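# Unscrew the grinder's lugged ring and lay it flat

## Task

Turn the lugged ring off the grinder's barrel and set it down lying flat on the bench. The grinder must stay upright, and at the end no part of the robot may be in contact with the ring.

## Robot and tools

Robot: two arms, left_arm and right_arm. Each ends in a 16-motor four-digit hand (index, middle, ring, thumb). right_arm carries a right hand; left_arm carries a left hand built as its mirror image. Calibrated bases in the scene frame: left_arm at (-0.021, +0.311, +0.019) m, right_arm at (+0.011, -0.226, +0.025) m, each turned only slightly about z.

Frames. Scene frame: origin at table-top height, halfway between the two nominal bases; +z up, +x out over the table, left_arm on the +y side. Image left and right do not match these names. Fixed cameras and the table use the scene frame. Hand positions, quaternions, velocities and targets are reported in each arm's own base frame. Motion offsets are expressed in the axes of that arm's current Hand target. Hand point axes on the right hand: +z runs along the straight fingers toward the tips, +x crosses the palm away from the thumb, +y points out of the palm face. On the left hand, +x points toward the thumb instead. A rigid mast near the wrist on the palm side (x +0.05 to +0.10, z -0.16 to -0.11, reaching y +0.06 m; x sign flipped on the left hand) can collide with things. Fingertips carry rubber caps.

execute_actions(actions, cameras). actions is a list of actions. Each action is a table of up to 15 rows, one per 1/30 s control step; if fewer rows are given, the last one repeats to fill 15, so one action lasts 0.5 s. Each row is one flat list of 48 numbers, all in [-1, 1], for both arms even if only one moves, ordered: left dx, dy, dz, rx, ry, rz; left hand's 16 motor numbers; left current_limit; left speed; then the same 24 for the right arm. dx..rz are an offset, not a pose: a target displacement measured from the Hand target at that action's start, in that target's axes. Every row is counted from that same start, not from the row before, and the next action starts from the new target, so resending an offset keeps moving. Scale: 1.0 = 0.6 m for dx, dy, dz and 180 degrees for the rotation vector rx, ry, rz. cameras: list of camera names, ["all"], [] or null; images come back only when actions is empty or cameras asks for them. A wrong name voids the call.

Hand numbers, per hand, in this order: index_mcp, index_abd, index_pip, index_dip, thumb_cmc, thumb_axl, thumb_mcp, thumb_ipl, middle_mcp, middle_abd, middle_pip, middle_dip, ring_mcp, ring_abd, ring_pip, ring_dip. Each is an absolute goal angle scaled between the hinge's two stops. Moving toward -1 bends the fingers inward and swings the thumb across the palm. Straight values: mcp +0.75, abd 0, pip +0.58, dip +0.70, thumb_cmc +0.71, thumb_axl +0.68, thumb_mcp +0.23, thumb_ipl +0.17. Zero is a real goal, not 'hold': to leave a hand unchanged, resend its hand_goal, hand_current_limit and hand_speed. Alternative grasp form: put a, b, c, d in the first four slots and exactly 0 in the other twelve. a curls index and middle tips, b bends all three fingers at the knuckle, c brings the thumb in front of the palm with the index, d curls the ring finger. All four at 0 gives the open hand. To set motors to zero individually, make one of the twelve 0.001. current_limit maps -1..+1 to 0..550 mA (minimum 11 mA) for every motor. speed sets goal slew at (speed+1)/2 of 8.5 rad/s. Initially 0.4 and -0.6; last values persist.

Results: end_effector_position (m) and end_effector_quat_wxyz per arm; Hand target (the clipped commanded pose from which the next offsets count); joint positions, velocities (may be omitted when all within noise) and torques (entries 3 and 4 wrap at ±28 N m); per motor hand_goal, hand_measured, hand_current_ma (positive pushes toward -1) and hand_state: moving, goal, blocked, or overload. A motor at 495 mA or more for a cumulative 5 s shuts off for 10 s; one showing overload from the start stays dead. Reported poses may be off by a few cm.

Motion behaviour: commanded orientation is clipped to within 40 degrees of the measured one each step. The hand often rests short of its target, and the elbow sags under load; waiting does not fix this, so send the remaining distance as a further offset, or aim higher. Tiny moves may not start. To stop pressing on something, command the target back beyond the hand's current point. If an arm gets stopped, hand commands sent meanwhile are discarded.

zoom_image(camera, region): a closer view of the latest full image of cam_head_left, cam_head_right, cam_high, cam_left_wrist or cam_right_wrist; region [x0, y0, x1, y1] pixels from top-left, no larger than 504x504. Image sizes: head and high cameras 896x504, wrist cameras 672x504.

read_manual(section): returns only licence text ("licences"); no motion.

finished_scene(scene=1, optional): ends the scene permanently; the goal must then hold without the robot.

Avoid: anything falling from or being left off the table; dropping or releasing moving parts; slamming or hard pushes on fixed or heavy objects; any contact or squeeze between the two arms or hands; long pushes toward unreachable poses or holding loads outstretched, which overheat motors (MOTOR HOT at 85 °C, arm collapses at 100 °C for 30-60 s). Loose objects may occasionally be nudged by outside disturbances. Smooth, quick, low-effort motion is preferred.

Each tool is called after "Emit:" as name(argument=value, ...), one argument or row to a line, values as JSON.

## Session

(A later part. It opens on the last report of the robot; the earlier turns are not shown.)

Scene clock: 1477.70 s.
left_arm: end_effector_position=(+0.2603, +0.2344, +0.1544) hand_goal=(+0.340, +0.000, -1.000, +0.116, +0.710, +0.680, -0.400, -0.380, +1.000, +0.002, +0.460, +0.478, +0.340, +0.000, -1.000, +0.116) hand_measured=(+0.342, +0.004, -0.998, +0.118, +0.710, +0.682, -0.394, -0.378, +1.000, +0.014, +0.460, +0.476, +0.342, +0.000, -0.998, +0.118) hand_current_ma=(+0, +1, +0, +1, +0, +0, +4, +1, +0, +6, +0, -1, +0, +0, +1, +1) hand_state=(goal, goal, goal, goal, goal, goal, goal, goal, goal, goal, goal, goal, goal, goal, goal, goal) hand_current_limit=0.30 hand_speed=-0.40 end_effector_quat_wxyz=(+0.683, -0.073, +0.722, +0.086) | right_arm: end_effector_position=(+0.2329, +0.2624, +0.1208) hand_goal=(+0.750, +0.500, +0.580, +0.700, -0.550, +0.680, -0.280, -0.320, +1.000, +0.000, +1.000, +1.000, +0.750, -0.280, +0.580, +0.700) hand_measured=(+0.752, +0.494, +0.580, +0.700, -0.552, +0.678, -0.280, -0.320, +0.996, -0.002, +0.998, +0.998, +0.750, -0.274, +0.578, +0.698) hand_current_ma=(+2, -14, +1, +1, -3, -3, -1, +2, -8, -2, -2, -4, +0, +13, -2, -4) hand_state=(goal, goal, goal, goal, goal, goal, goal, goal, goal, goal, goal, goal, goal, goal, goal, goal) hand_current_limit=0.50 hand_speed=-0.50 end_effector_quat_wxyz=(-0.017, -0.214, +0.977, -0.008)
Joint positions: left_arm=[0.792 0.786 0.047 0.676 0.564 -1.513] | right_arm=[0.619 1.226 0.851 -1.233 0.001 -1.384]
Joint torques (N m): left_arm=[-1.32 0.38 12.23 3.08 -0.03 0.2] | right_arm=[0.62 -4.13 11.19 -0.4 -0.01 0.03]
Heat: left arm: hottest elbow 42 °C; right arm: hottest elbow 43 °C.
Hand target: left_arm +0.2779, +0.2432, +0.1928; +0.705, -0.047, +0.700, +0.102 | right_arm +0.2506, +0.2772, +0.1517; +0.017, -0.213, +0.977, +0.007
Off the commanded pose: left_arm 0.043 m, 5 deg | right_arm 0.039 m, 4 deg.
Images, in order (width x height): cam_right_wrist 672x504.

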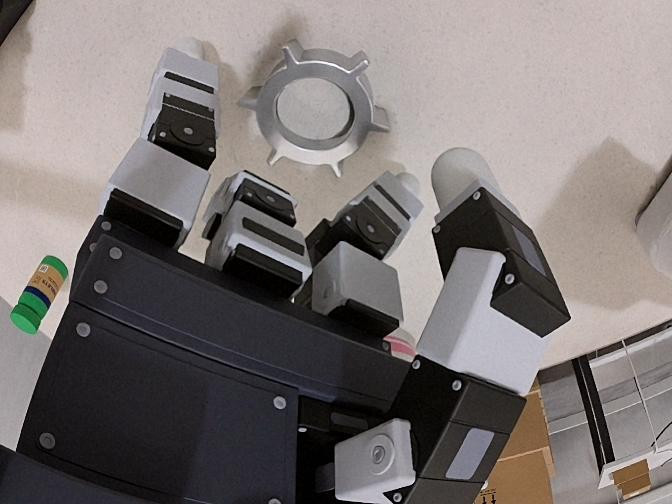

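Emit:
execute_actions(
  actions=[
    [[0,0,0,0,0,0,0.34,0,-1,0.116,0.71,0.68,-0.4,-0.38,1,0.001,0.46,0.478,0.34,0,-1,0.116,0.3,-0.4,0,0,-0.03,0,0,0,0.75,0.5,0.58,0.7,-0.55,0.68,-0.28,-0.32,1,0,1,1,0.75,-0.28,0.58,0.7,0.5,-0.5]],
    [[0,0,0,0,0,0,0.34,0,-1,0.116,0.71,0.68,-0.4,-0.38,1,0.001,0.46,0.478,0.34,0,-1,0.116,0.3,-0.4,0,0,-0.04,0,0,0,0.75,0.5,0.58,0.7,-0.55,0.68,-0.28,-0.32,1,0,1,1,0.75,-0.28,0.58,0.7,0.5,-0.5]],
    [[0,0,0,0,0,0,0.34,0,-1,0.116,0.71,0.68,-0.4,-0.38,1,0.001,0.46,0.478,0.34,0,-1,0.116,0.3,-0.4,0,0,-0.05,0,0,0,0.75,0.5,0.58,0.7,-0.55,0.68,-0.28,-0.32,1,0,1,1,0.75,-0.28,0.58,0.7,0.5,-0.5]],
  ],
  cameras=["cam_right_wrist"],
)

Emit:
zoom_image(
  camera="cam_right_wrist",
  region=[200, 30, 440, 210],
)

Scene clock: 1481.67 s.
left_arm: end_effector_position=(+0.2603, +0.2344, +0.1544) hand_goal=(+0.340, +0.000, -1.000, +0.116, +0.710, +0.680, -0.400, -0.380, +1.000, +0.002, +0.460, +0.478, +0.340, +0.000, -1.000, +0.116) hand_measured=(+0.342, +0.004, -0.998, +0.118, +0.710, +0.682, -0.394, -0.378, +1.000, +0.014, +0.460, +0.476, +0.342, +0.000, -0.998, +0.118) hand_current_ma=(+0, +1, +0, +1, +0, +0, +4, +1, +0, +6, +0, -1, +0, +0, +1, +1) hand_state=(goal, goal, goal, goal, goal, goal, goal, goal, goal, goal, goal, goal, goal, goal, goal, goal) hand_current_limit=0.30 hand_speed=-0.40 end_effector_quat_wxyz=(+0.683, -0.073, +0.722, +0.086) | right_arm: end_effector_position=(+0.2347, +0.2636, +0.1925) hand_goal=(+0.750, +0.500, +0.580, +0.700, -0.550, +0.680, -0.280, -0.320, +1.000, +0.000, +1.000, +1.000, +0.750, -0.280, +0.580, +0.700) hand_measured=(+0.752, +0.494, +0.580, +0.700, -0.552, +0.678, -0.280, -0.320, +0.996, -0.002, +0.998, +0.998, +0.750, -0.274, +0.578, +0.698) hand_current_ma=(+2, -12, +1, +1, -3, -3, -1, +2, -8, -2, -2, -4, +0, +13, -2, -4) hand_state=(goal, goal, goal, goal, goal, goal, goal, goal, goal, goal, goal, goal, goal, goal, goal, goal) hand_current_limit=0.50 hand_speed=-0.50 end_effector_quat_wxyz=(-0.016, -0.214, +0.977, -0.007)
Joint positions: left_arm=[0.792 0.786 0.047 0.676 0.564 -1.513] | right_arm=[0.619 1.174 1.004 -1.435 0.001 -1.384]
Joint torques (N m): left_arm=[-0.73 -0.09 12.27 3.11 -0.02 0.22] | right_arm=[0.73 -3.55 11.75 -0.42 -0.01 0.03]
Heat: left arm: hottest elbow 42 °C; right arm: hottest elbow 44 °C.
Hand target: left_arm +0.2779, +0.2432, +0.1928; +0.705, -0.047, +0.700, +0.102 | right_arm +0.2485, +0.2756, +0.2237; +0.017, -0.213, +0.977, +0.007
Off the commanded pose: left_arm 0.043 m, 5 deg | right_arm 0.036 m, 4 deg.
Images, in order (width x height): cam_right_wrist 672x504.

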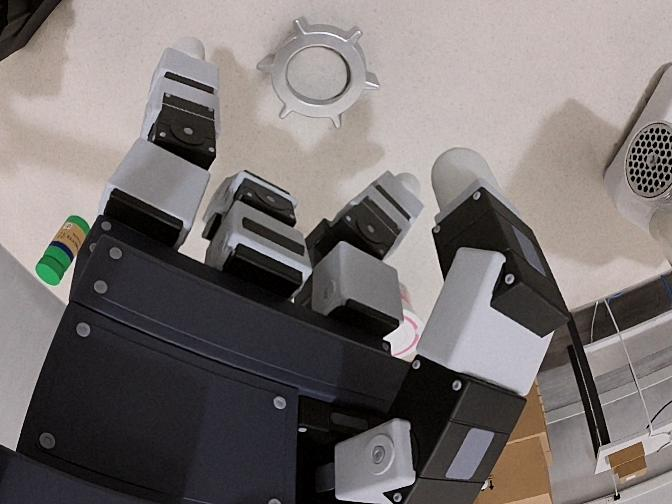

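Scaled by 2.100 from the camera's 672x504 image, which has a finer 960x720 frame.

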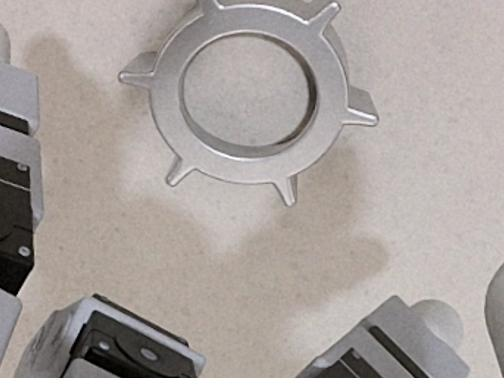

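Emit:
execute_actions(
  actions=[
    [[0,0,0,0,0,0,0.34,0,-1,0.116,0.71,0.68,-0.4,-0.38,1,0.001,0.46,0.478,0.34,0,-1,0.116,0.3,-0.4,0,0,-0.05,0,0,0,0.75,0.3,0.58,0.7,-0.55,0.68,-0.28,-0.32,1,0,1,1,0.75,-0.28,0.58,0.7,0.5,-0.5]],
    [[0,0,0,0,0,0,0.34,0,-1,0.116,0.71,0.68,-0.4,-0.38,1,0.001,0.46,0.478,0.34,0,-1,0.116,0.3,-0.4,0.03,-0.06,-0.02,0,0,0,0.75,0.3,0.58,0.7,-0.55,0.68,-0.28,-0.32,1,0,1,1,0.75,-0.28,0.58,0.7,0.5,-0.5]],
    [[0,0,0,0,0,0,0.34,0,-1,0.116,0.71,0.68,-0.4,-0.38,1,0.001,0.46,0.478,0.34,0,-1,0.116,0.3,-0.4,0.03,-0.08,-0.01,0,0,0,0.75,0.3,0.58,0.7,-0.55,0.68,-0.28,-0.32,1,0,1,1,0.75,-0.28,0.58,0.7,0.5,-0.5]],
  ],
  cameras=["all"],
)

Emit:
zoom_image(
  camera="cam_head_left",
  region=[330, 190, 550, 380],
)

Emit:
zoom_image(
  camera="cam_high",
  region=[360, 80, 560, 230],
)

Scene clock: 1486.07 s.
left_arm: end_effector_position=(+0.2603, +0.2344, +0.1544) hand_goal=(+0.340, +0.000, -1.000, +0.116, +0.710, +0.680, -0.400, -0.380, +1.000, +0.002, +0.460, +0.478, +0.340, +0.000, -1.000, +0.116) hand_measured=(+0.342, +0.004, -0.998, +0.118, +0.710, +0.682, -0.394, -0.378, +1.000, +0.014, +0.460, +0.476, +0.342, +0.000, -0.998, +0.118) hand_current_ma=(+0, +1, +0, +1, +0, +0, +4, +1, +0, +6, +0, -1, +0, +0, +1, +1) hand_state=(goal, goal, goal, goal, goal, goal, goal, goal, goal, goal, goal, goal, goal, goal, goal, goal) hand_current_limit=0.30 hand_speed=-0.40 end_effector_quat_wxyz=(+0.683, -0.073, +0.722, +0.086) | right_arm: end_effector_position=(+0.2446, +0.1835, +0.2532) hand_goal=(+0.750, +0.300, +0.580, +0.700, -0.550, +0.680, -0.280, -0.320, +1.000, +0.000, +1.000, +1.000, +0.750, -0.280, +0.580, +0.700) hand_measured=(+0.748, +0.302, +0.580, +0.700, -0.552, +0.678, -0.280, -0.320, +0.994, -0.002, +0.998, +0.998, +0.748, -0.274, +0.578, +0.698) hand_current_ma=(-2, +2, +0, +1, -3, -3, -2, +2, -15, -2, -2, -4, -2, +12, -2, -4) hand_state=(goal, goal, goal, goal, goal, goal, goal, goal, goal, goal, goal, goal, goal, goal, goal, goal) hand_current_limit=0.50 hand_speed=-0.50 end_effector_quat_wxyz=(-0.001, -0.209, +0.978, +0.001)
Joint positions: left_arm=[0.792 0.786 0.047 0.676 0.564 -1.513] | right_arm=[0.358 1.056 1.075 -1.59 -0.002 -1.634]
Joint torques (N m): left_arm=[-1.32 0.26 12.29 2.85 -0.02 0.17] | right_arm=[-0.91 -2.14 9.52 -0.4 -0.2 -0.24]
Heat: left arm: hottest elbow 42 °C; right arm: hottest elbow 45 °C.
Hand target: left_arm +0.2779, +0.2432, +0.1928; +0.705, -0.047, +0.700, +0.102 | right_arm +0.2494, +0.1833, +0.2697; +0.017, -0.213, +0.977, +0.007
Off the commanded pose: left_arm 0.043 m, 5 deg | right_arm 0.017 m, 2 deg.

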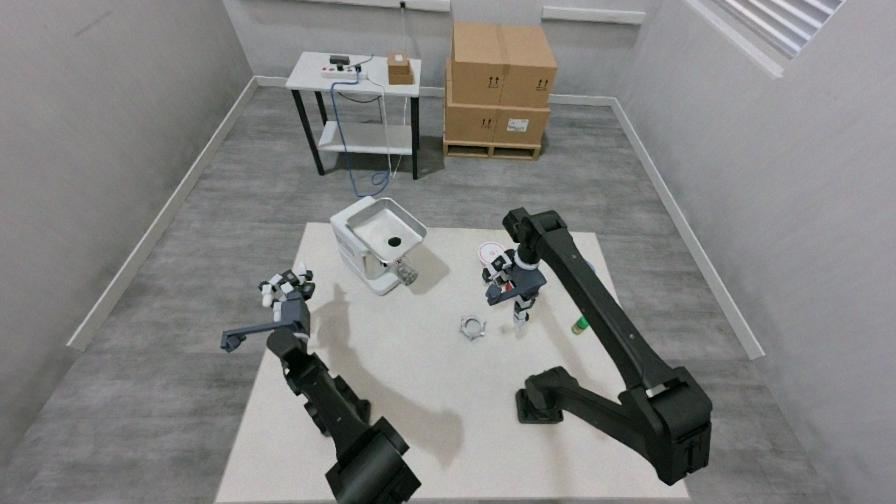

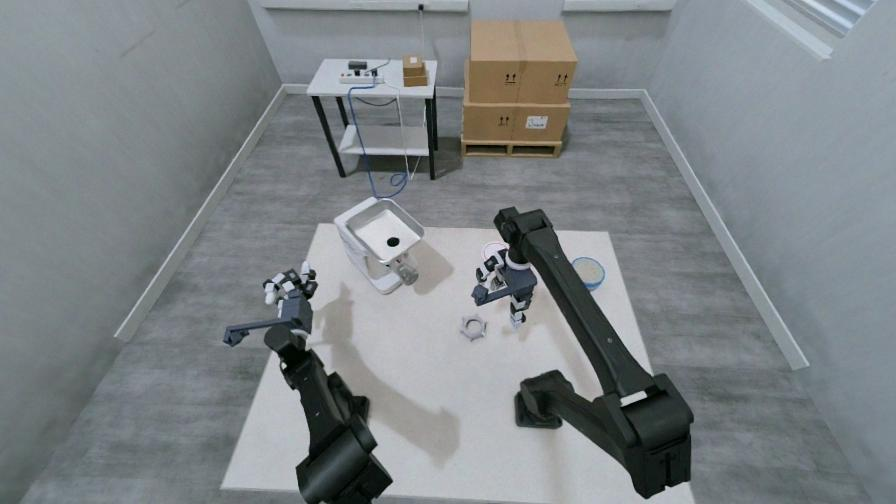

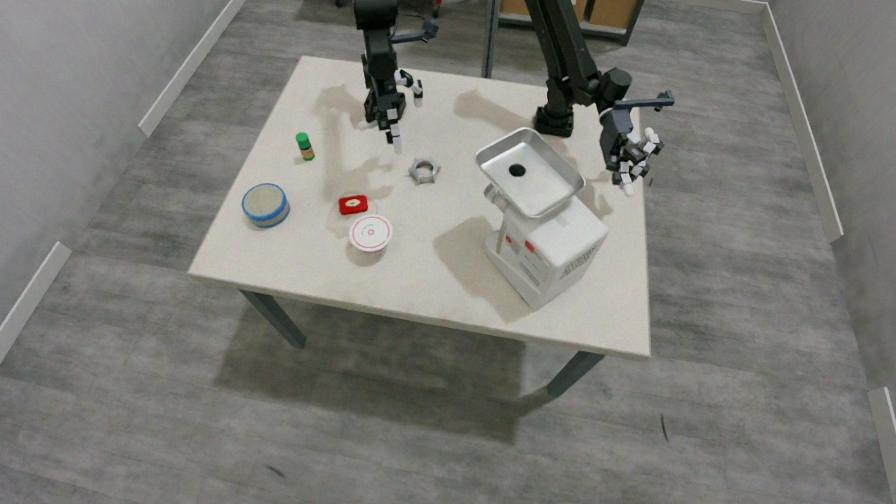

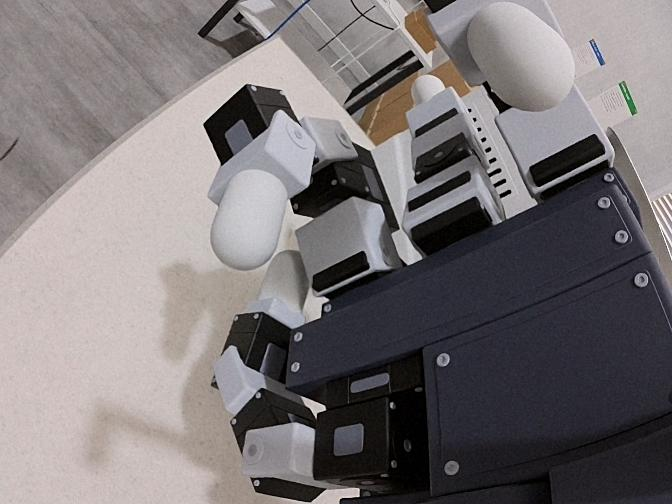

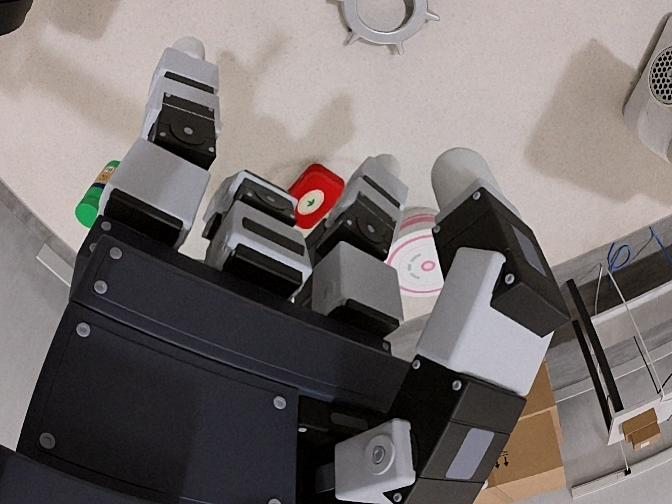

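Scaled by 2.291.

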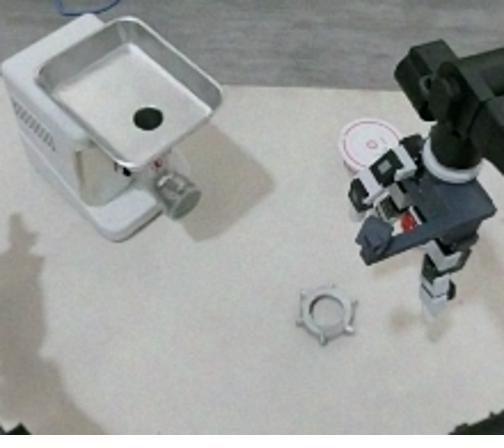

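Scaled by 2.520.

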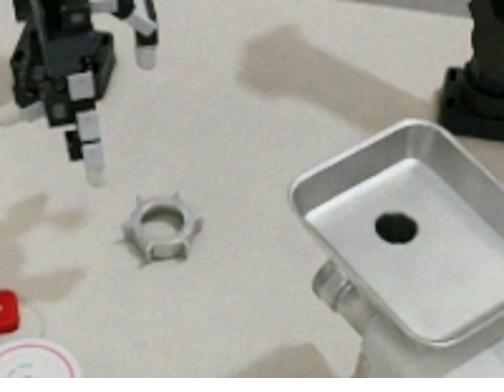

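Emit:
finished_scene(
)

The scene is finished: the task was done.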